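# Find the light check weight and place it on the red dish

## Task

Use the balance to work out which of the four check weights weighs less than the rest, then set that one lying flat on the red dish, with none of the other three on it. When the two pans hold equal loads the pointer sits over the white mark; otherwise it leans toward the pan with less on it. Only the weights and the dish may end up tipped over; every other item must stay upright, and the balance must remain on the piece of furniture it currently rests on.

## Robot and tools

Robots: three identical i2rt Big YAM arms named arm1, arm2 and arm3. Each has six revolute joints, a two-finger gripper and a wrist camera. Base (foot) poses in the scene frame: arm1 at x=-0.017 y=+1.211 z=+0.828, facing roughly -x; arm2 at x=+0.095 y=-0.011 z=+0.883, facing roughly +x; arm3 at x=-0.083 y=-1.202 z=+0.816, facing roughly +x. Each foot points along its own +x. Reach is about 1.0 m from the joint1 axis. Cameras: arm1_cam_wrist, arm2_cam_wrist, arm3_cam_wrist (on the hands) and room_a, room_b (fixed in the room); all images are 672x504 pixels, and calibration matrices are supplied.

Frame: one shared scene frame, metres, origin on the floor, +z up. The "hand" point lies between the finger pads, roughly 1 cm short of the tips. Fingers extend along the hand's +z axis and close along its y axis. Quaternions are written w, x, y, z.

Tool move: arguments arm1, arm2, arm3 (each optional, one object per robot) and cameras (a list of names, or ["all"], or [] for none). A robot not named keeps whatever it was last told. Inside a robot's object:
- joints: absolute goals keyed by name. joint1_rad -2.879..2.879 (rotation about the foot, positive counter-clockwise from above, 0 along the foot's +x); joint2_rad 0..3.141 (shoulder, 0 = upper arm back and level, positive raises then brings it forward); joint3_rad 0..3.019 (elbow, 0 folded, positive opens); joint4_rad -1.692..1.57 (hand pitch, positive tilts fingers up); joint5_rad -1.57..1.57 (sideways swing, positive to the arm's right); joint6_rad -2.094..2.094 (roll, positive clockwise viewed from behind); gripper_m 0..0.093 metres of fingertip gap. Radians for joints.
- target: seven numbers [x, y, z, qw, qx, qy, qz], an absolute hand pose in the scene frame. The hand travels a straight line to it, starting from its current hand_target. When target is given, joints may contain only gripper_m.
- speed: top speed of that straight path, 0.002..0.5 m/s (default 0.25); allowed only with target. Rotation is capped at twice that value in rad/s.
- min_time_s: 0.1..8 s, the shortest duration for that robot's joint motions; used beside joints.
All motions of one call start at once; hand paths in one call finish together, paced by the slowest, and last 0.5 to 10 s. Joints move at differing rates, so joint-space moves can sweep wide. The controller only approximately follows paths; expect the hand to lag, overshoot speed near full stretch, and settle a centimetre or more off. Paths ignore obstacles and other arms. A move with no action returns full state, all images and the scene number. Unknown keys make a call invalid; out-of-range values get it refused, and a refusal cancels later move, wait and finished_scene calls in the same reply.

Tool wait: seconds 0..10, optional cameras as in move. Nothing new is commanded.

Tool zoom_image: camera (one camera name) and region [x0, y0, x1, y1] in pixels, origin at top-left, at most 504 by 504. Works only on a camera in the latest returned images.

Tool finished_scene: scene (integer, the current scene number). Irreversible; the goal must hold with no robot help afterward.

Reading results: the "move" line lists each arm sent a motion with "done" or its worst status. Arms not named appear under "as last shown" with "not commanded" statuses. "pictures" gives the image order; images may trail the state slightly. hand is the measured pose; hand_target is where the held joint goals would put it. joint_status/hand_status words: off_target (stopped short, maybe still pushing), time_out (joint stalled; it keeps a nearby goal and pushes, named in on_its_own; send its reported position to relax it), not_followed or "joint command not followed"/"pose unreachable" (a safety check blocked the arm; it may keep trying). on_its_own's "held at" is a goal, not a reading. Joint velocities are in joint order (rad/s, gripper m/s); "within noise" means stationary. Torques (N m) include the arm's weight and are noisy; values 3 and 4 wrap at ±28. MOTOR HOT appears at 85 °C; at 100 °C the arm goes limp for 30–60 s (OVER-TEMPERATURE FAULT, keys read limit_stop_at_motor_heat; resend targets after).

Gripper: closed on nothing reads 0.000–0.003. Gripping a rigid part at full force reads up to about 0.005 below its width (some read up to 0.002 wider). A goal about 0.005 under the first-contact reading squeezes at the 50–64 N limit. Open well above the reading to release.

Avoid: any firm contact between two robots (scene ends), including one gripper closing on another's fingers; the collision check can be late and does not stop fingers, housings or cameras meeting. Do not knock objects out of the work area or onto the floor, drop items from height, release moving parts, or ram fixed or heavy things. Arms keep pushing after contact, which both applies force and heats motors, as does holding loads or staying stretched. Loose objects may occasionally be nudged by an outside disturbance.

Each tool is called after "Call:" by a JSON object that holds its "method" and its "body", one argument or row to a line.

## Session

Call:
{"method": "move", "body": {

}}

Scene clock: 0.00 s.
Joint torques (N m): no reading
Heat: arm1: hottest joint2_rad 37 °C; arm2: hottest joint2_rad 31 °C; arm3: hottest joint2_rad 36 °C.
Joint velocities: within noise
arm1.joint_positions: joint1_rad=+0.463 joint2_rad=+0.615 joint3_rad=+1.490 joint4_rad=-1.383 joint5_rad=+0.276 joint6_rad=+0.395 gripper_m=+0.09396
arm1.joint_status: not commanded
arm1.hand: x=-0.2166 y=+1.1519 z=+1.4100 quat_wxyz=(-0.119, -0.855, +0.016, +0.505) (m; scene frame)
arm1.hand_target: x=-0.2135 y=+1.1537 z=+1.4229 quat_wxyz=(-0.125, -0.847, +0.018, +0.516) (m; scene frame)
arm1.hand_status: not commanded
arm2.joint_positions: joint1_rad=+0.482 joint2_rad=+0.585 joint3_rad=+1.357 joint4_rad=-1.462 joint5_rad=+0.226 joint6_rad=+0.023 gripper_m=+0.09396
arm2.joint_status: not commanded
arm2.hand: x=-0.1095 y=-0.0683 z=+1.3892 quat_wxyz=(-0.010, +0.891, +0.138, -0.433) (m; scene frame)
arm2.hand_target: x=-0.1075 y=-0.0675 z=+1.4001 quat_wxyz=(-0.007, +0.885, +0.136, -0.444) (m; scene frame)
arm2.hand_status: not commanded
arm3.joint_positions: joint1_rad=-0.065 joint2_rad=+0.649 joint3_rad=+1.390 joint4_rad=-1.161 joint5_rad=-0.034 joint6_rad=-0.702 gripper_m=+0.09396
arm3.joint_status: not commanded
arm3.hand: x=-0.3410 y=-1.1470 z=+1.3892 quat_wxyz=(-0.236, +0.811, +0.203, -0.495) (m; scene frame)
arm3.hand_target: x=-0.3379 y=-1.1478 z=+1.4005 quat_wxyz=(-0.241, +0.804, +0.201, -0.504) (m; scene frame)
arm3.hand_status: not commanded
pictures: arm1_cam_wrist, arm2_cam_wrist, arm3_cam_wrist, room_a, room_b

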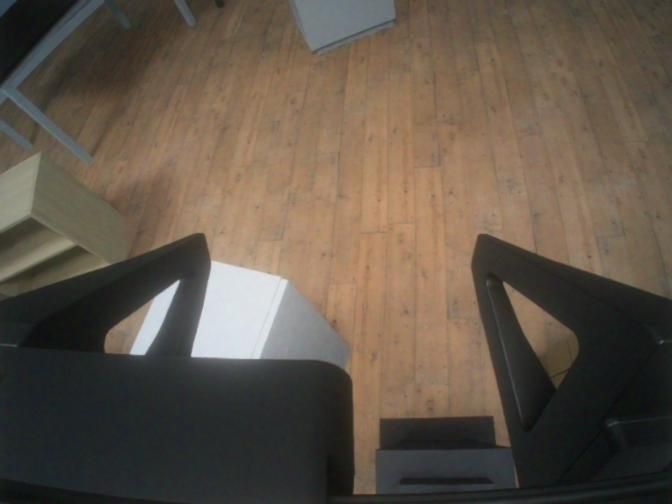

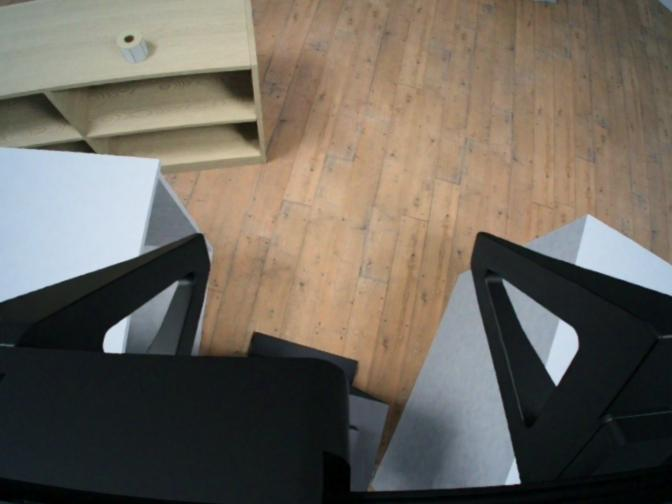

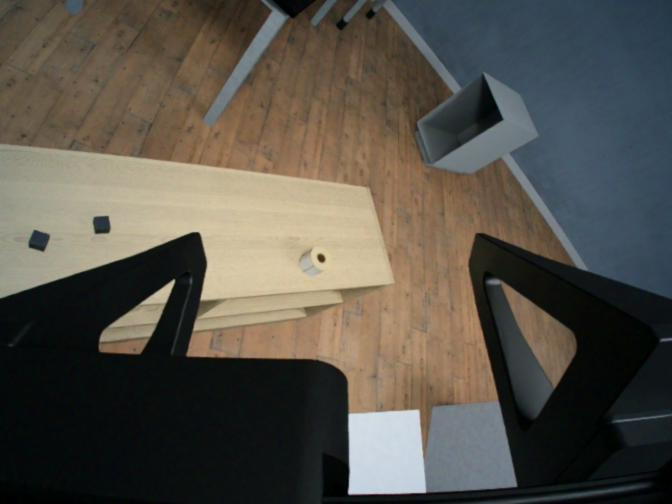

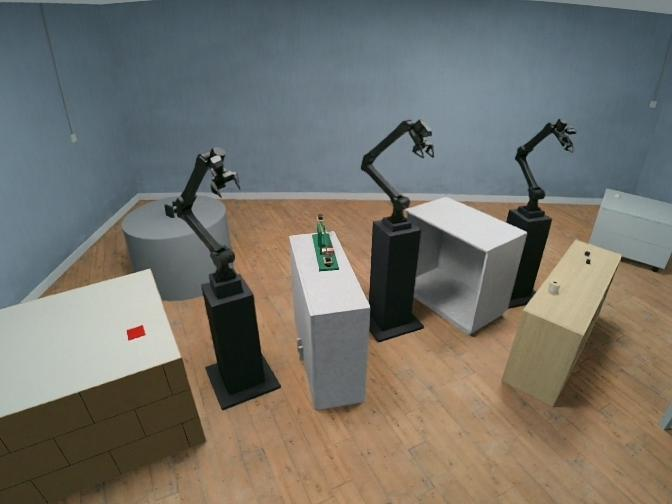

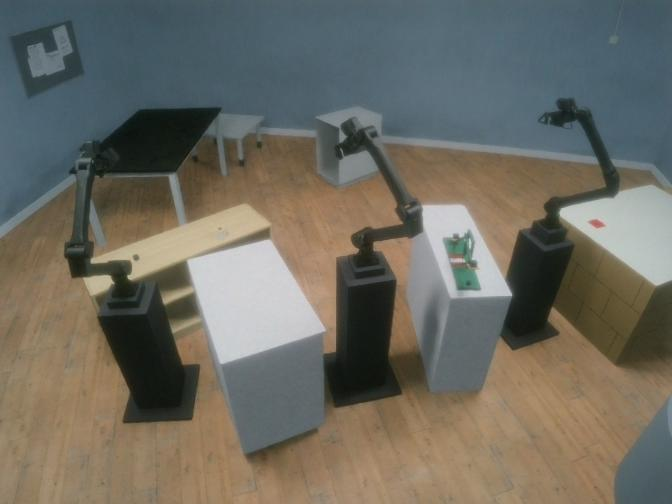

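Call:
{"method": "zoom_image", "body": {
  "camera": "room_a",
  "region": [270, 190, 390, 290]
}}

Call:
{"method": "zoom_image", "body": {
  "camera": "room_b",
  "region": [410, 200, 530, 310]
}}

Call:
{"method": "zoom_image", "body": {
  "camera": "room_a",
  "region": [500, 220, 650, 330]
}}

Call:
{"method": "zoom_image", "body": {
  "camera": "room_a",
  "region": [60, 260, 220, 380]
}}

Scaled by 4.200 from the camera's 672x504 image, which has a finer 960x720 frame.

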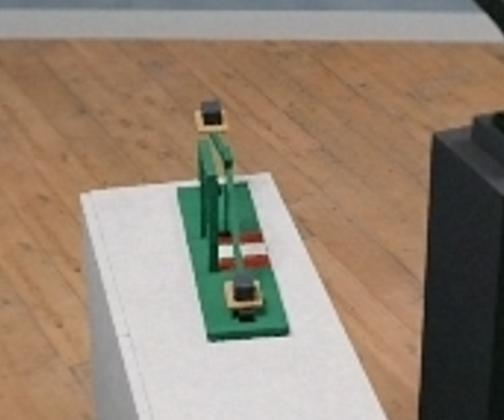

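Scaled by 4.200 from the camera's 672x504 image, which has a finer 960x720 frame.

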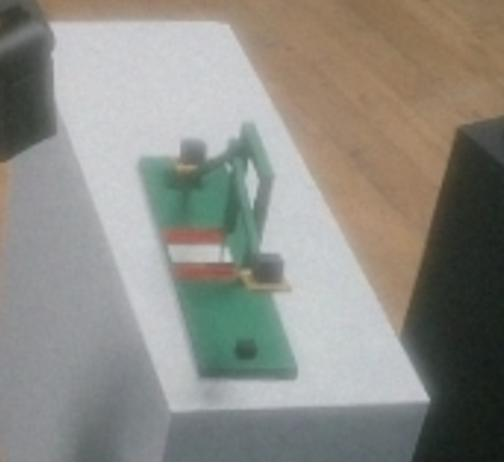

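Scaled by 3.360 from the camera's 672x504 image, which has a finer 960x720 frame.

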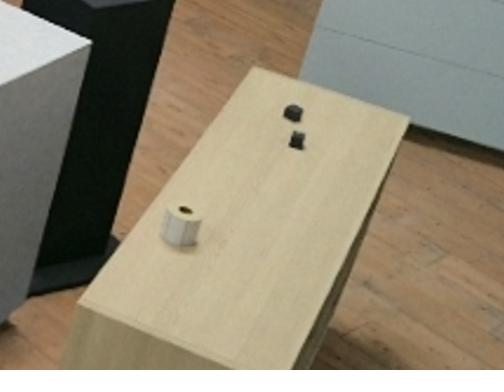

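Scaled by 3.150 from the camera's 672x504 image, which has a finer 960x720 frame.

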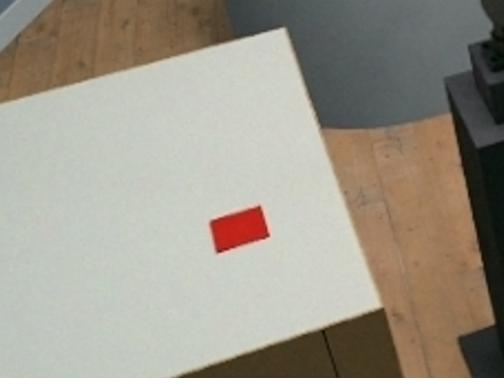

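Call:
{"method": "move", "body": {
  "arm1": {"joints":{"joint1_rad":1.71,"joint5_rad":0,"joint6_rad":0,"joint4_rad":-1.2}},
  "arm2": {"joints":{"joint1_rad":-1.6,"joint5_rad":0,"joint6_rad":0,"joint4_rad":-1.3}},
  "arm3": {"joints":{"joint1_rad":0.35,"joint5_rad":0,"joint6_rad":0}},
  "cameras": ["arm1_cam_wrist","arm2_cam_wrist","arm3_cam_wrist"]
}}

Call:
{"method": "zoom_image", "body": {
  "camera": "arm1_cam_wrist",
  "region": [150, 60, 520, 340]
}}

Call:
{"method": "zoom_image", "body": {
  "camera": "arm2_cam_wrist",
  "region": [150, 60, 520, 340]
}}

Scene clock: 4.37 s.
Joint torques (N m): arm1=[0.67 2.67 10.25 2.63 -0.01 -0.2] | arm2=[0.85 2.43 10.96 2.43 -0.1 -0.01] | arm3=[-0.56 0.38 8.81 2.09 0.14 0.05]
Heat: arm1: hottest joint2_rad 37 °C; arm2: hottest joint2_rad 31 °C; arm3: hottest joint2_rad 36 °C.
move: arm1 done; arm2 done; arm3 done
Joint velocities: within noise
arm1.joint_positions: joint1_rad=+1.696 joint2_rad=+0.615 joint3_rad=+1.490 joint4_rad=-1.219 joint5_rad=+0.002 joint6_rad=+0.014 gripper_m=+0.09397
arm1.joint_status: all done
arm1.hand: x=+0.0290 y=+0.9881 z=+1.4429 quat_wxyz=(-0.444, -0.525, -0.626, +0.368) (m; scene frame)
arm1.hand_target: x=+0.0320 y=+0.9923 z=+1.4595 quat_wxyz=(-0.458, -0.507, -0.624, +0.379) (m; scene frame)
arm1.hand_status: not commanded
arm2.joint_positions: joint1_rad=-1.588 joint2_rad=+0.585 joint3_rad=+1.357 joint4_rad=-1.313 joint5_rad=+0.001 joint6_rad=+0.008 gripper_m=+0.09397
arm2.joint_status: all done
arm2.hand: x=+0.1094 y=+0.2103 z=+1.4213 quat_wxyz=(-0.364, +0.589, -0.636, -0.341) (m; scene frame)
arm2.hand_target: x=+0.1118 y=+0.2082 z=+1.4349 quat_wxyz=(-0.379, +0.582, -0.630, -0.348) (m; scene frame)
arm2.hand_status: not commanded
arm3.joint_positions: joint1_rad=+0.344 joint2_rad=+0.649 joint3_rad=+1.390 joint4_rad=-1.161 joint5_rad=-0.003 joint6_rad=-0.009 gripper_m=+0.09396
arm3.joint_status: all done
arm3.hand: x=-0.3433 y=-1.2509 z=+1.3886 quat_wxyz=(+0.043, +0.833, +0.078, -0.546) (m; scene frame)
arm3.hand_target: x=-0.3400 y=-1.2516 z=+1.3999 quat_wxyz=(+0.047, +0.826, +0.076, -0.556) (m; scene frame)
arm3.hand_status: not commanded
pictures: arm1_cam_wrist, arm2_cam_wrist, arm3_cam_wrist
camera_calibration:
arm1_cam_wrist: T_world_to_cam=[[-0.984241, -0.176819, -0.00211809, 0.20631], [-0.145547, 0.816856, -0.558178, 0.00542606], [0.100427, -0.549073, -0.829719, 1.8644], [0, 0, 0, 1]] pos_world=[0.0166129, 1.05574, 1.55039]
arm2_cam_wrist: T_world_to_cam=[[0.997814, -0.0659704, -0.00393283, -0.0886084], [-0.0617763, -0.909927, -0.410143, 0.786286], [0.0234787, 0.409489, -0.912013, 1.33161], [0, 0, 0, 1]] pos_world=[0.105724, 0.164337, 1.53659]
arm3_cam_wrist: T_world_to_cam=[[-0.173488, 0.98483, 0.00342421, 1.16937], [0.844922, 0.150626, -0.513244, 1.19372], [-0.505974, -0.0861484, -0.858236, 1.03672], [0, 0, 0, 1]] pos_world=[-0.281173, -1.24212, 1.49842]

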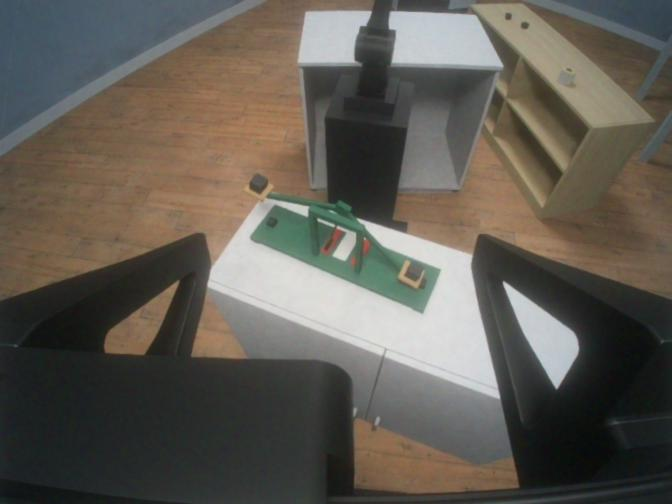

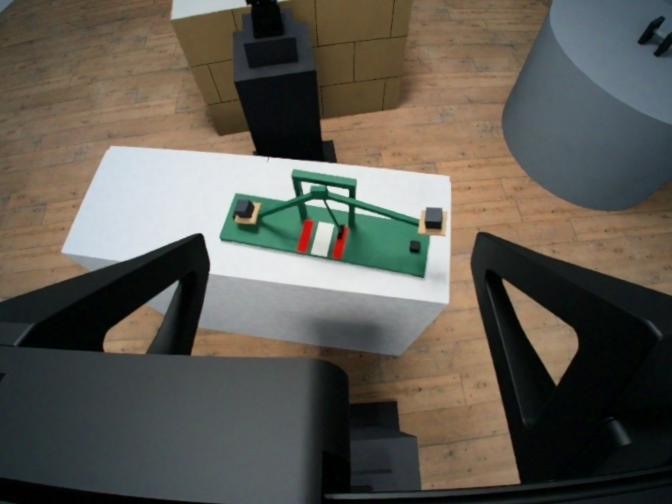

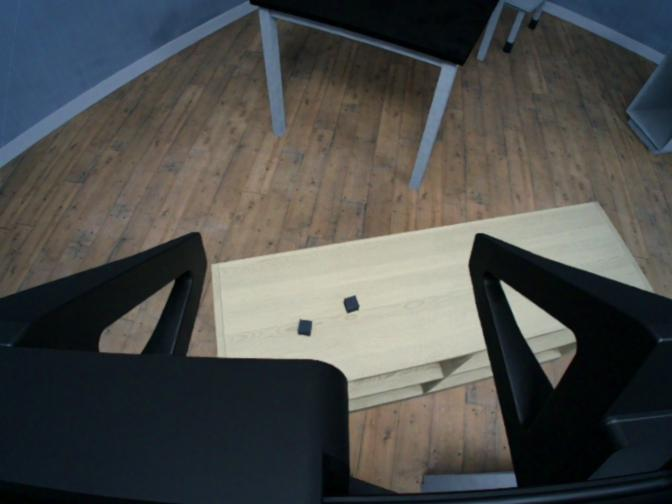

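Scaled by 1.362 from the camera's 672x504 image, which has a finer 960x720 frame.

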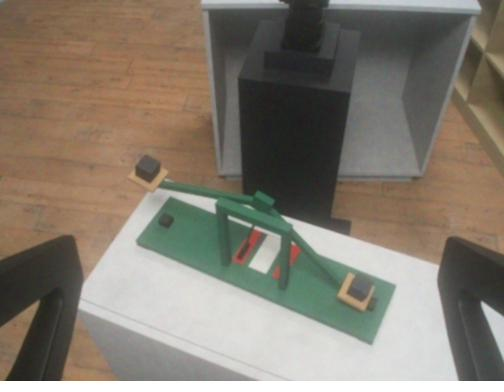

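Scaled by 1.362 from the camera's 672x504 image, which has a finer 960x720 frame.

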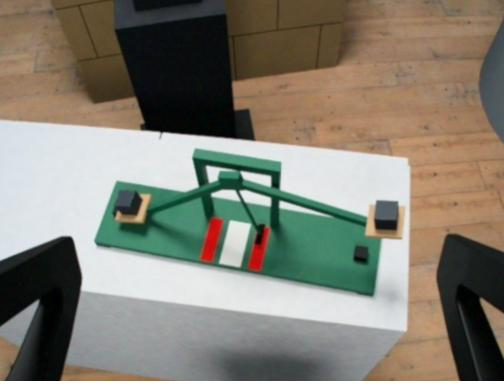

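Call:
{"method": "zoom_image", "body": {
  "camera": "arm2_cam_wrist",
  "region": [380, 170, 480, 270]
}}

Call:
{"method": "zoom_image", "body": {
  "camera": "arm1_cam_wrist",
  "region": [220, 140, 320, 240]
}}

Scaled by 5.040 from the camera's 672x504 image, which has a finer 960x720 frame.

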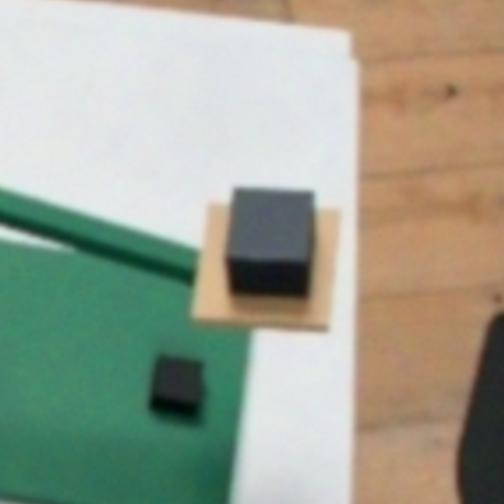

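Scaled by 5.040 from the camera's 672x504 image, which has a finer 960x720 frame.

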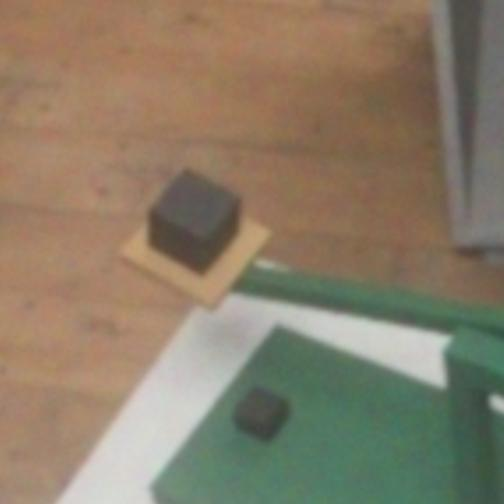

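Call:
{"method": "move", "body": {
  "arm1": {"target":[0.30,0.502,1.09,0,0.035,0.999,0],"speed":0.3,"joints":{"gripper_m":0.065}},
  "cameras": ["arm1_cam_wrist","arm2_cam_wrist"]
}}

Call:
{"method": "zoom_image", "body": {
  "camera": "arm2_cam_wrist",
  "region": [330, 80, 530, 280]
}}

Scene clock: 10.53 s.
Joint torques (N m): arm1=[0.67 -18.61 14.45 0.47 0.04 -0.2] | arm2=[0.62 2.43 10.92 2.39 -0.09 0] | arm3=[-0.73 0.38 8.8 2.1 0.15 0.05]
Heat: arm1: hottest joint2_rad 37 °C; arm2: hottest joint2_rad 31 °C; arm3: hottest joint2_rad 36 °C.
move: arm1 off_target
Joint velocities: within noise
arm1.joint_positions: joint1_rad=+1.914 joint2_rad=+2.424 joint3_rad=+2.836 joint4_rad=-1.696 joint5_rad=-0.013 joint6_rad=-1.065 gripper_m=+0.06510
arm1.joint_status: all done
arm1.hand: x=+0.2895 y=+0.5033 z=+1.0735 quat_wxyz=(-0.065, -0.049, -0.988, +0.129) (m; scene frame)
arm1.hand_target: x=+0.2993 y=+0.5037 z=+1.0893 quat_wxyz=(-0.072, -0.036, -0.986, +0.147) (m; scene frame)
arm1.hand_status: off_target (0.020 m and 16.7 deg from the pose sent, 0.659 m and 99.8 deg at the start; a joint's target at an end of its range on 38 of 120 steps)
arm2, arm3: as last shown
pictures: arm1_cam_wrist, arm2_cam_wrist
camera_calibration:
arm1_cam_wrist: T_world_to_cam=[[-0.111652, -0.961738, 0.250186, 0.247835], [-0.862196, 0.218933, 0.456822, -0.347976], [-0.494117, -0.164704, -0.853651, 1.2699], [0, 0, 0, 1]] pos_world=[0.355129, 0.523695, 1.18101]
arm2_cam_wrist: T_world_to_cam=[[0.997814, -0.0659704, -0.00393283, -0.0886084], [-0.0617763, -0.909927, -0.410143, 0.786286], [0.0234787, 0.409489, -0.912013, 1.33161], [0, 0, 0, 1]] pos_world=[0.105724, 0.164337, 1.53659]

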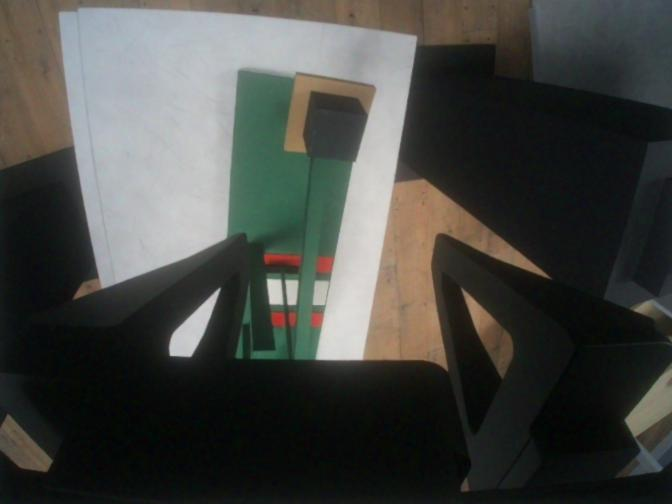

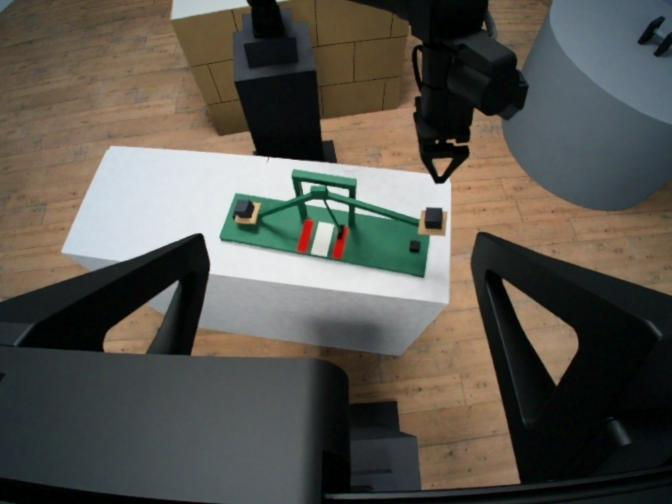

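Scaled by 2.520 from the camera's 672x504 image, which has a finer 960x720 frame.

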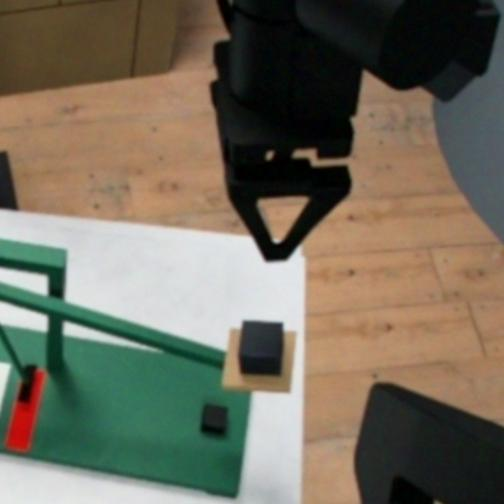

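Call:
{"method": "move", "body": {
  "arm1": {"target":[0.312,0.487,1.045,0,0.035,0.999,0],"speed":0.2},
  "cameras": ["arm1_cam_wrist","arm2_cam_wrist"]
}}

Call:
{"method": "zoom_image", "body": {
  "camera": "arm2_cam_wrist",
  "region": [380, 130, 500, 250]
}}

Scene clock: 12.53 s.
Joint torques (N m): arm1=[0.73 -19.19 14.61 1.33 0.12 -0.15] | arm2=[0.5 2.43 10.96 2.44 -0.09 -0.02] | arm3=[-0.67 0.38 8.81 2.07 0.13 0.06]
Heat: arm1: hottest joint2_rad 38 °C; arm2: hottest joint2_rad 31 °C; arm3: hottest joint2_rad 36 °C.
move: arm1 off_target
Joint velocities: within noise
arm1.joint_positions: joint1_rad=+1.919 joint2_rad=+2.503 joint3_rad=+2.872 joint4_rad=-1.689 joint5_rad=-0.011 joint6_rad=-1.066 gripper_m=+0.06510
arm1.joint_status: not commanded
arm1.hand: x=+0.2975 y=+0.4935 z=+1.0292 quat_wxyz=(-0.057, -0.046, -0.991, +0.112) (m; scene frame)
arm1.hand_target: x=+0.3109 y=+0.4893 z=+1.0445 quat_wxyz=(-0.069, -0.035, -0.987, +0.138) (m; scene frame)
arm1.hand_status: off_target (0.022 m and 14.5 deg from the pose sent, 0.040 m and 16.7 deg at the start; a joint's target at an end of its range on 41 of 42 steps)
arm2, arm3: as last shown
pictures: arm1_cam_wrist, arm2_cam_wrist
camera_calibration:
arm1_cam_wrist: T_world_to_cam=[[-0.102698, -0.970023, 0.220245, 0.282553], [-0.855652, 0.19906, 0.477739, -0.332407], [-0.50726, -0.13939, -0.850445, 1.22256], [0, 0, 0, 1]] pos_world=[0.364748, 0.510665, 1.13629]
arm2_cam_wrist: T_world_to_cam=[[0.997814, -0.0659704, -0.00393283, -0.0886084], [-0.0617763, -0.909927, -0.410143, 0.786286], [0.0234787, 0.409489, -0.912013, 1.33161], [0, 0, 0, 1]] pos_world=[0.105724, 0.164337, 1.53659]

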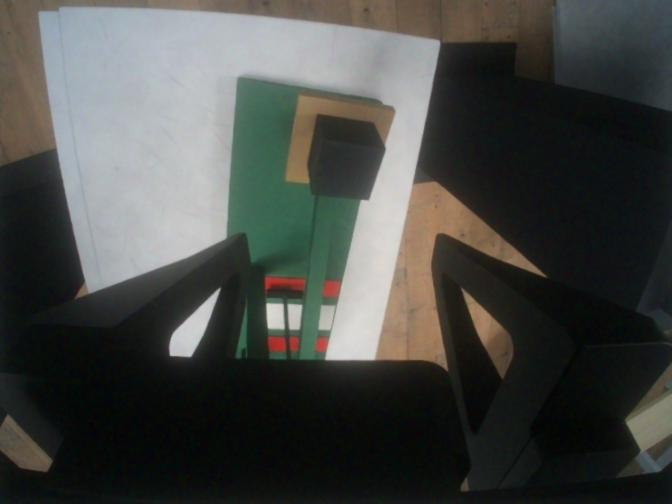

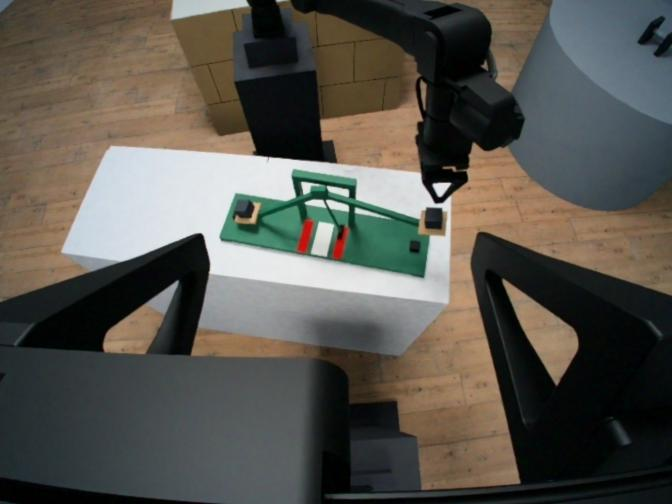

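Scaled by 4.200 from the camera's 672x504 image, which has a finer 960x720 frame.

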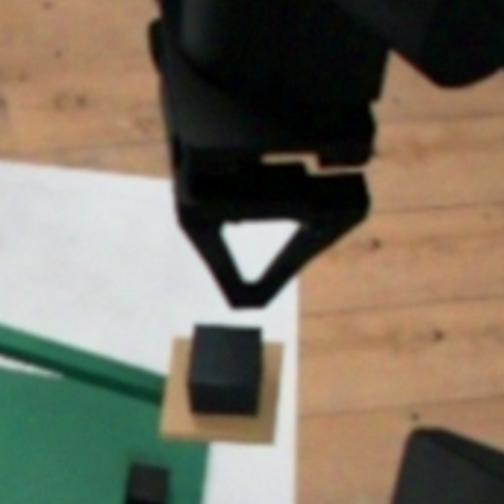

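Call:
{"method": "zoom_image", "body": {
  "camera": "arm1_cam_wrist",
  "region": [280, 70, 420, 220]
}}

Scaled by 3.360 from the camera's 672x504 image, which has a finer 960x720 frame.

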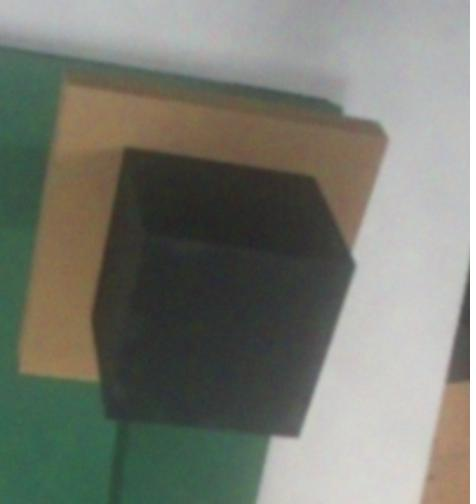

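Call:
{"method": "move", "body": {
  "arm1": {"target":[0.308,0.475,1.04,0.0637,0.789,0.604,-0.0836],"speed":0.3,"joints":{"gripper_m":0.058}},
  "cameras": ["arm1_cam_wrist","arm2_cam_wrist"]
}}

Call:
{"method": "zoom_image", "body": {
  "camera": "arm2_cam_wrist",
  "region": [380, 130, 500, 250]
}}

Scene clock: 19.87 s.
Joint torques (N m): arm1=[0.62 -19.55 14.64 1.32 0.1 0.04] | arm2=[0.56 2.32 10.99 2.48 -0.09 0] | arm3=[-0.62 0.44 8.8 2.07 0.14 0.06]
Heat: arm1: hottest joint3_rad 42 °C; arm2: hottest joint3_rad 32 °C; arm3: hottest joint2_rad 36 °C.
move: arm1 off_target
Joint velocities: within noise
arm1.joint_positions: joint1_rad=+1.940 joint2_rad=+2.509 joint3_rad=+2.872 joint4_rad=-1.652 joint5_rad=+0.135 joint6_rad=+0.658 gripper_m=+0.05809
arm1.joint_status: all done
arm1.hand: x=+0.2935 y=+0.4818 z=+1.0282 quat_wxyz=(-0.120, -0.779, -0.607, +0.102) (m; scene frame)
arm1.hand_target: x=+0.3071 y=+0.4772 z=+1.0396 quat_wxyz=(-0.146, -0.777, -0.603, +0.105) (m; scene frame)
arm1.hand_status: off_target (0.020 m and 6.9 deg from the pose sent, 0.024 m and 99.1 deg at the start; a joint's target at an end of its range on 67 of 120 steps)
arm2, arm3: as last shown
pictures: arm1_cam_wrist, arm2_cam_wrist
camera_calibration:
arm1_cam_wrist: T_world_to_cam=[[-0.9709, 0.23199, -0.0594401, 0.234373], [0.201476, 0.925427, 0.320925, -0.831975], [0.129459, 0.299611, -0.945237, 0.917126], [0, 0, 0, 1]] pos_world=[0.276446, 0.440779, 1.14783]
arm2_cam_wrist: T_world_to_cam=[[0.997814, -0.0659704, -0.00393283, -0.0886084], [-0.0617763, -0.909927, -0.410143, 0.786286], [0.0234787, 0.409489, -0.912013, 1.33161], [0, 0, 0, 1]] pos_world=[0.105724, 0.164337, 1.53659]

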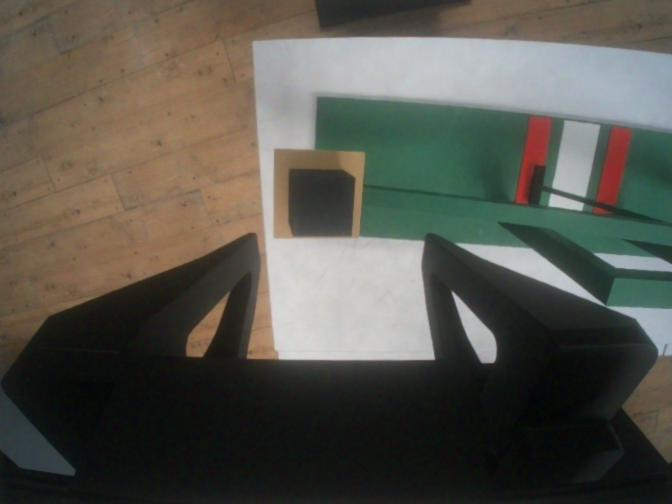

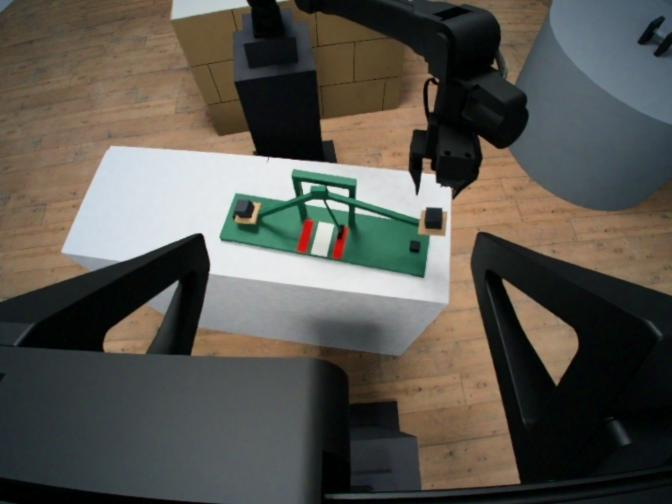

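Scaled by 4.200 from the camera's 672x504 image, which has a finer 960x720 frame.

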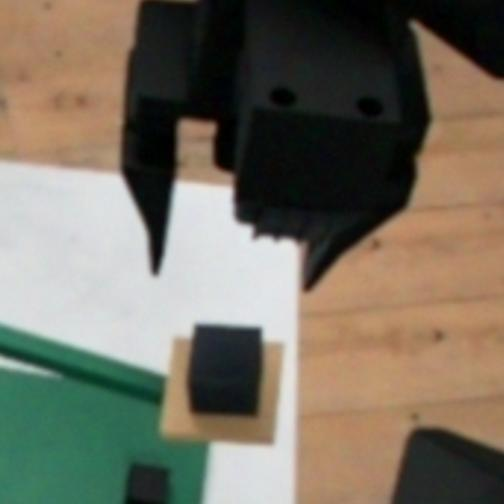

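Call:
{"method": "zoom_image", "body": {
  "camera": "arm1_cam_wrist",
  "region": [240, 130, 440, 270]
}}

Scaled by 2.520 from the camera's 672x504 image, which has a finer 960x720 frame.

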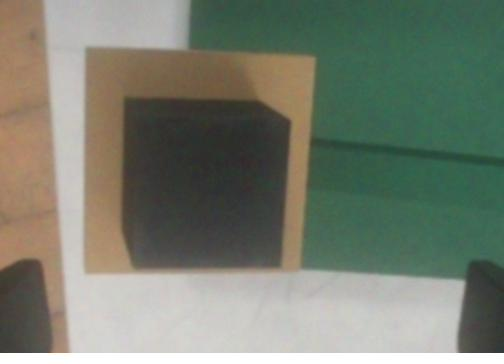

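Call:
{"method": "move", "body": {
  "arm1": {"target":[0.318,0.469,0.99,0.0637,0.789,0.604,-0.0836],"speed":0.15,"joints":{"gripper_m":0.058}},
  "cameras": ["arm1_cam_wrist","arm2_cam_wrist"]
}}

Call:
{"method": "zoom_image", "body": {
  "camera": "arm2_cam_wrist",
  "region": [380, 130, 500, 250]
}}

Call:
{"method": "zoom_image", "body": {
  "camera": "arm1_cam_wrist",
  "region": [240, 130, 440, 270]
}}

Scene clock: 21.83 s.
Joint torques (N m): arm1=[0.38 -19.84 14.5 1.31 0.12 0.04] | arm2=[0.5 2.43 10.95 2.41 -0.09 -0.01] | arm3=[-0.73 0.44 8.79 2.04 0.14 0.05]
Heat: arm1: hottest joint3_rad 42 °C; arm2: hottest joint3_rad 33 °C; arm3: hottest joint2_rad 36 °C.
move: arm1 off_target
Joint velocities: within noise
arm1.joint_positions: joint1_rad=+1.948 joint2_rad=+2.585 joint3_rad=+2.876 joint4_rad=-1.628 joint5_rad=+0.134 joint6_rad=+0.672 gripper_m=+0.05809
arm1.joint_status: all done
arm1.hand: x=+0.3029 y=+0.4754 z=+0.9723 quat_wxyz=(-0.098, -0.782, -0.608, +0.095) (m; scene frame)
arm1.hand_target: x=+0.3168 y=+0.4712 z=+0.9899 quat_wxyz=(-0.128, -0.781, -0.604, +0.099) (m; scene frame)
arm1.hand_status: off_target (0.024 m and 4.3 deg from the pose sent, 0.047 m and 6.9 deg at the start; a joint's target at an end of its range on 33 of 36 steps)
arm2, arm3: as last shown
pictures: arm1_cam_wrist, arm2_cam_wrist
camera_calibration:
arm1_cam_wrist: T_world_to_cam=[[-0.970171, 0.23994, -0.0346, 0.213381], [0.21221, 0.909571, 0.357278, -0.841076], [0.117196, 0.339278, -0.933357, 0.838261], [0, 0, 0, 1]] pos_world=[0.28726, 0.429417, 1.09028]
arm2_cam_wrist: T_world_to_cam=[[0.997814, -0.0659704, -0.00393283, -0.0886084], [-0.0617763, -0.909927, -0.410143, 0.786286], [0.0234787, 0.409489, -0.912013, 1.33161], [0, 0, 0, 1]] pos_world=[0.105724, 0.164337, 1.53659]

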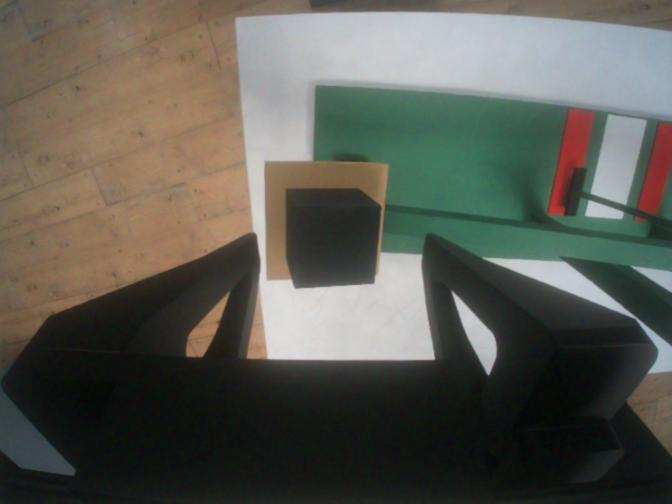

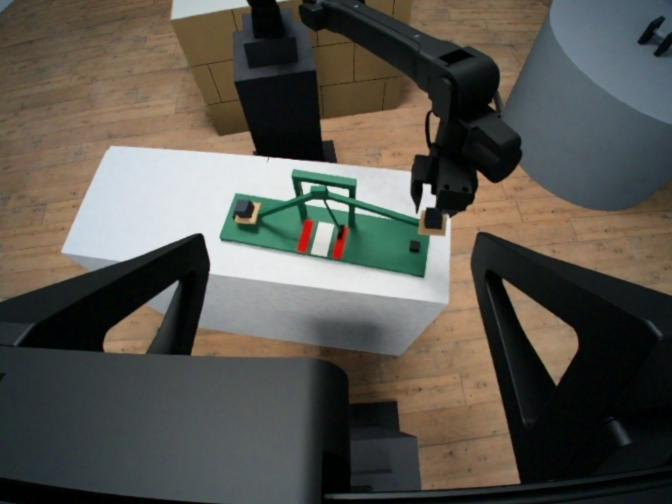

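Scaled by 4.200 from the camera's 672x504 image, which has a finer 960x720 frame.

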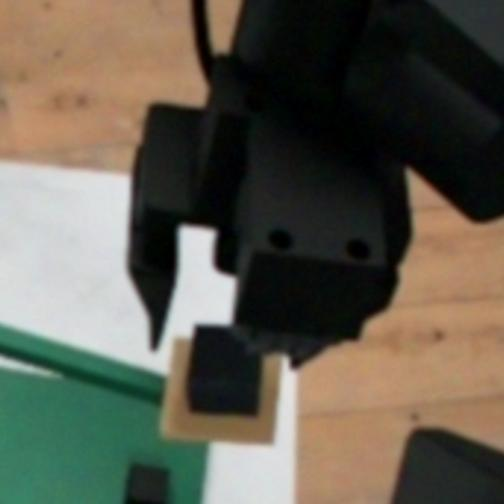

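Scaled by 2.520 from the camera's 672x504 image, which has a finer 960x720 frame.

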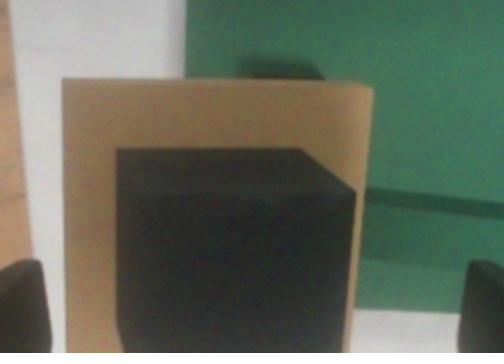

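Call:
{"method": "move", "body": {
  "arm1": {"target":[0.320,0.469,0.992,0.0637,0.789,0.604,-0.0836],"speed":0.1,"joints":{"gripper_m":0.036}}
}}

Call:
{"method": "move", "body": {
  "arm1": {"joints":{"gripper_m":0.015}},
  "cameras": ["arm1_cam_wrist","arm2_cam_wrist"]
}}

Scene clock: 23.57 s.
Joint torques (N m): arm1=[0.38 -20.31 14.54 1.31 0.12 0.03] | arm2=[0.62 2.55 11 2.39 -0.09 0] | arm3=[-0.67 0.32 8.83 2.07 0.14 0.04]
Heat: arm1: hottest joint3_rad 43 °C; arm2: hottest joint3_rad 33 °C; arm3: hottest joint2_rad 36 °C.
move: arm1 off_target
Joint velocities: within noise
arm1.joint_positions: joint1_rad=+1.949 joint2_rad=+2.585 joint3_rad=+2.876 joint4_rad=-1.626 joint5_rad=+0.133 joint6_rad=+0.674 gripper_m=+0.03610
arm1.joint_status: all done
arm1.hand: x=+0.3037 y=+0.4752 z=+0.9724 quat_wxyz=(-0.099, -0.782, -0.607, +0.095) (m; scene frame)
arm1.hand_target: x=+0.3189 y=+0.4715 z=+0.9919 quat_wxyz=(-0.130, -0.780, -0.604, +0.099) (m; scene frame)
arm1.hand_status: off_target (0.026 m and 4.4 deg from the pose sent, 0.027 m and 4.3 deg at the start; a joint's target at an end of its range on 34 of 36 steps)
arm2, arm3: as last shown
pictures: none

Scene clock: 24.13 s.
Joint torques (N m): arm1=[0.15 -19.6 14.38 1.24 0.16 0.05] | arm2=[0.56 2.37 11.04 2.41 -0.09 -0.01] | arm3=[-0.56 0.32 8.84 2.1 0.14 0.06]
Heat: arm1: hottest joint3_rad 43 °C; arm2: hottest joint3_rad 33 °C; arm3: hottest joint2_rad 36 °C.
move: arm1 done
Joint velocities: within noise
arm1.joint_positions: joint1_rad=+1.952 joint2_rad=+2.585 joint3_rad=+2.876 joint4_rad=-1.622 joint5_rad=+0.132 joint6_rad=+0.674 gripper_m=+0.01519
arm1.joint_status: all done
arm1.hand: x=+0.3065 y=+0.4755 z=+0.9726 quat_wxyz=(-0.101, -0.781, -0.608, +0.095) (m; scene frame)
arm1.hand_target: x=+0.3188 y=+0.4715 z=+0.9919 quat_wxyz=(-0.130, -0.780, -0.604, +0.099) (m; scene frame)
arm1.hand_status: not commanded
arm2, arm3: as last shown
pictures: arm1_cam_wrist, arm2_cam_wrist
camera_calibration:
arm1_cam_wrist: T_world_to_cam=[[-0.970504, 0.237756, -0.0399211, 0.223214], [0.20878, 0.911661, 0.353957, -0.83864], [0.12055, 0.335182, -0.934409, 0.840028], [0, 0, 0, 1]] pos_world=[0.290457, 0.429923, 1.09068]
arm2_cam_wrist: T_world_to_cam=[[0.997814, -0.0659704, -0.00393283, -0.0886084], [-0.0617763, -0.909927, -0.410143, 0.786286], [0.0234787, 0.409489, -0.912013, 1.33161], [0, 0, 0, 1]] pos_world=[0.105724, 0.164337, 1.53659]

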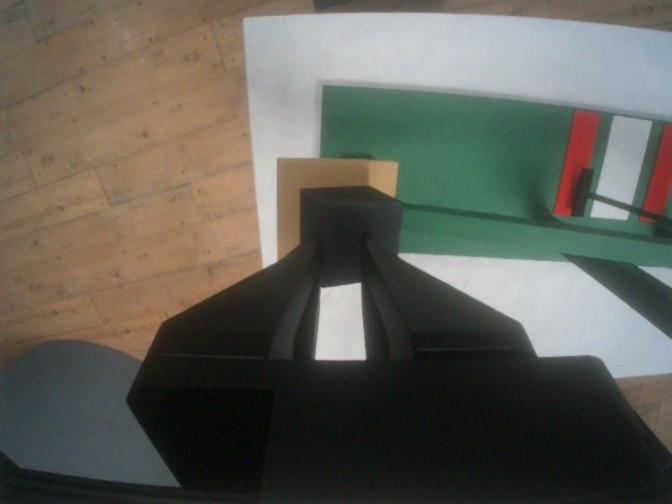

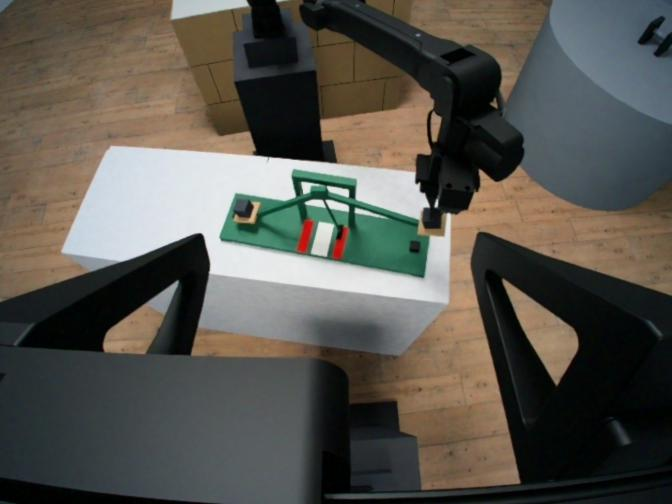

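Call:
{"method": "zoom_image", "body": {
  "camera": "arm2_cam_wrist",
  "region": [390, 150, 490, 250]
}}

Call:
{"method": "zoom_image", "body": {
  "camera": "arm1_cam_wrist",
  "region": [260, 140, 440, 320]
}}

Scaled by 5.040 from the camera's 672x504 image, which has a finer 960x720 frame.

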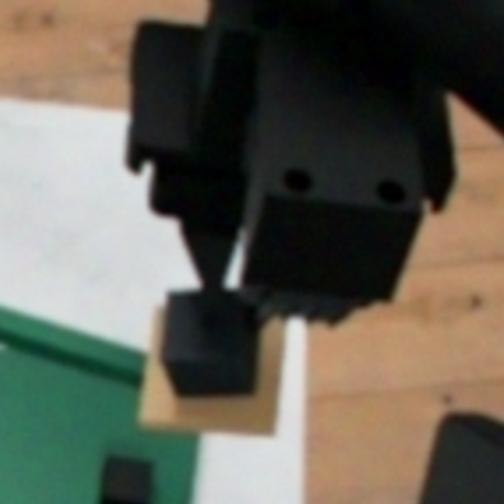

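Scaled by 2.800 from the camera's 672x504 image, which has a finer 960x720 frame.

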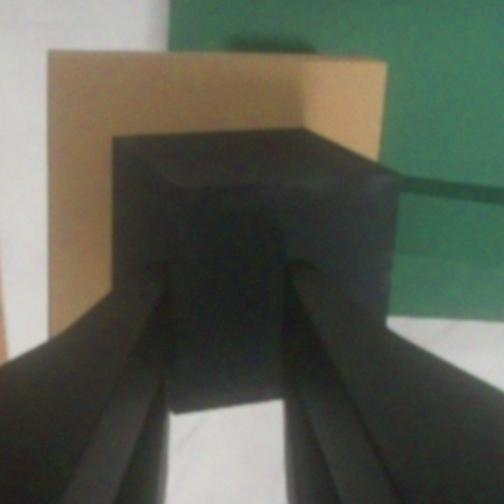

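Call:
{"method": "move", "body": {
  "arm1": {"target":[0.318,0.471,1.015,0.0637,0.789,0.604,-0.0836],"speed":0.15}
}}

Call:
{"method": "move", "body": {
  "arm1": {"joints":{"gripper_m":0.062}},
  "cameras": ["arm1_cam_wrist","arm2_cam_wrist"]
}}

Call:
{"method": "zoom_image", "body": {
  "camera": "arm2_cam_wrist",
  "region": [390, 150, 490, 250]
}}

Call:
{"method": "zoom_image", "body": {
  "camera": "arm1_cam_wrist",
  "region": [240, 130, 440, 290]
}}

Scene clock: 25.83 s.
Joint torques (N m): arm1=[0.67 -22.48 14.42 0.96 0.16 -0.01] | arm2=[0.79 2.37 10.93 2.51 -0.09 0] | arm3=[-0.62 0.32 8.81 2.07 0.14 0.05]
Heat: arm1: hottest joint3_rad 43 °C; arm2: hottest joint3_rad 33 °C; arm3: hottest joint2_rad 36 °C.
move: arm1 off_target
Joint velocities: within noise
arm1.joint_positions: joint1_rad=+1.952 joint2_rad=+2.585 joint3_rad=+2.876 joint4_rad=-1.621 joint5_rad=+0.132 joint6_rad=+0.674 gripper_m=+0.01510
arm1.joint_status: not commanded
arm1.hand: x=+0.3066 y=+0.4753 z=+0.9726 quat_wxyz=(-0.102, -0.781, -0.608, +0.095) (m; scene frame)
arm1.hand_target: x=+0.3165 y=+0.4739 z=+1.0145 quat_wxyz=(-0.140, -0.779, -0.603, +0.102) (m; scene frame)
arm1.hand_status: off_target (0.044 m and 4.7 deg from the pose sent, 0.044 m and 4.6 deg at the start; a joint's target at an end of its range on 27 of 29 steps)
arm2, arm3: as last shown
pictures: none

Scene clock: 26.53 s.
Joint torques (N m): arm1=[0.21 -21.89 14.45 0.75 0.14 -0.02] | arm2=[0.62 2.32 10.96 2.43 -0.09 0.01] | arm3=[-0.62 0.38 8.81 2.1 0.14 0.05]
Heat: arm1: hottest joint3_rad 43 °C; arm2: hottest joint3_rad 34 °C; arm3: hottest joint2_rad 36 °C.
move: arm1 done
Joint velocities: within noise
arm1.joint_positions: joint1_rad=+1.952 joint2_rad=+2.585 joint3_rad=+2.876 joint4_rad=-1.621 joint5_rad=+0.132 joint6_rad=+0.674 gripper_m=+0.06182
arm1.joint_status: all done
arm1.hand: x=+0.3066 y=+0.4753 z=+0.9726 quat_wxyz=(-0.102, -0.781, -0.608, +0.095) (m; scene frame)
arm1.hand_target: x=+0.3165 y=+0.4739 z=+1.0145 quat_wxyz=(-0.140, -0.779, -0.603, +0.102) (m; scene frame)
arm1.hand_status: not commanded
arm2.joint_positions: joint1_rad=-1.588 joint2_rad=+0.585 joint3_rad=+1.357 joint4_rad=-1.313 joint5_rad=+0.001 joint6_rad=+0.008 gripper_m=+0.09397
arm2.joint_status: not commanded
arm2.hand: x=+0.1094 y=+0.2103 z=+1.4213 quat_wxyz=(-0.364, +0.589, -0.636, -0.341) (m; scene frame)
arm2.hand_target: x=+0.1118 y=+0.2082 z=+1.4349 quat_wxyz=(-0.379, +0.582, -0.630, -0.348) (m; scene frame)
arm2.hand_status: not commanded
arm3.joint_positions: joint1_rad=+0.344 joint2_rad=+0.649 joint3_rad=+1.390 joint4_rad=-1.161 joint5_rad=-0.003 joint6_rad=-0.009 gripper_m=+0.09396
arm3.joint_status: not commanded
arm3.hand: x=-0.3433 y=-1.2509 z=+1.3886 quat_wxyz=(+0.043, +0.833, +0.078, -0.546) (m; scene frame)
arm3.hand_target: x=-0.3400 y=-1.2516 z=+1.3999 quat_wxyz=(+0.047, +0.826, +0.076, -0.556) (m; scene frame)
arm3.hand_status: not commanded
pictures: arm1_cam_wrist, arm2_cam_wrist
camera_calibration:
arm1_cam_wrist: T_world_to_cam=[[-0.970489, 0.237743, -0.0403769, 0.223813], [0.208683, 0.911887, 0.353431, -0.838192], [0.120845, 0.334574, -0.934589, 0.840481], [0, 0, 0, 1]] pos_world=[0.290556, 0.429924, 1.09078]
arm2_cam_wrist: T_world_to_cam=[[0.997814, -0.0659704, -0.00393283, -0.0886084], [-0.0617763, -0.909927, -0.410143, 0.786286], [0.0234787, 0.409489, -0.912013, 1.33161], [0, 0, 0, 1]] pos_world=[0.105724, 0.164337, 1.53659]

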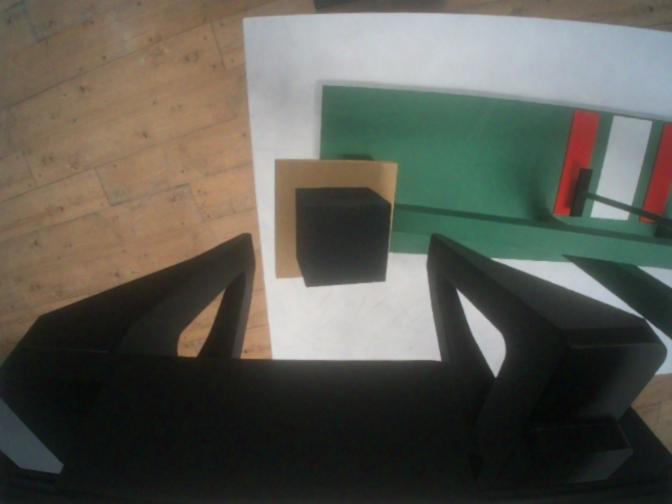

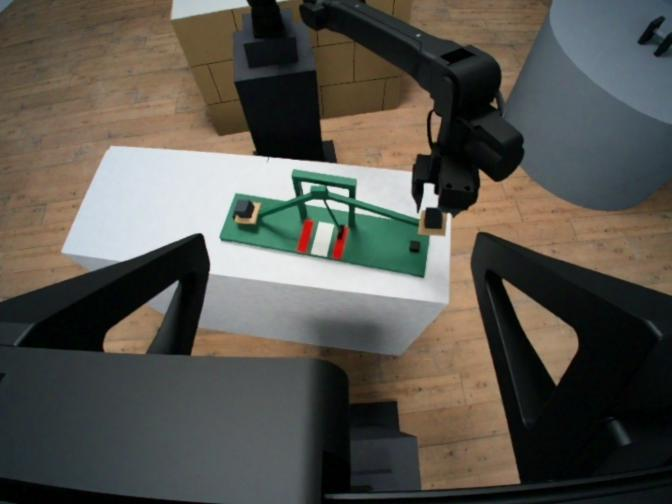

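Scaled by 5.040 from the camera's 672x504 image, which has a finer 960x720 frame.

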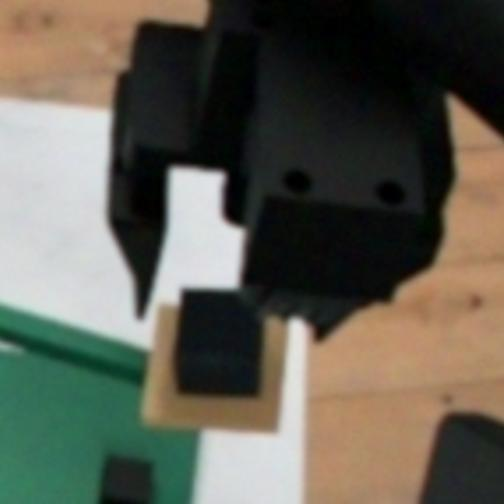

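Scaled by 2.520 from the camera's 672x504 image, which has a finer 960x720 frame.

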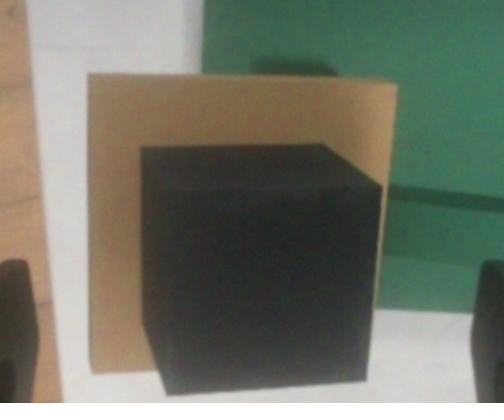

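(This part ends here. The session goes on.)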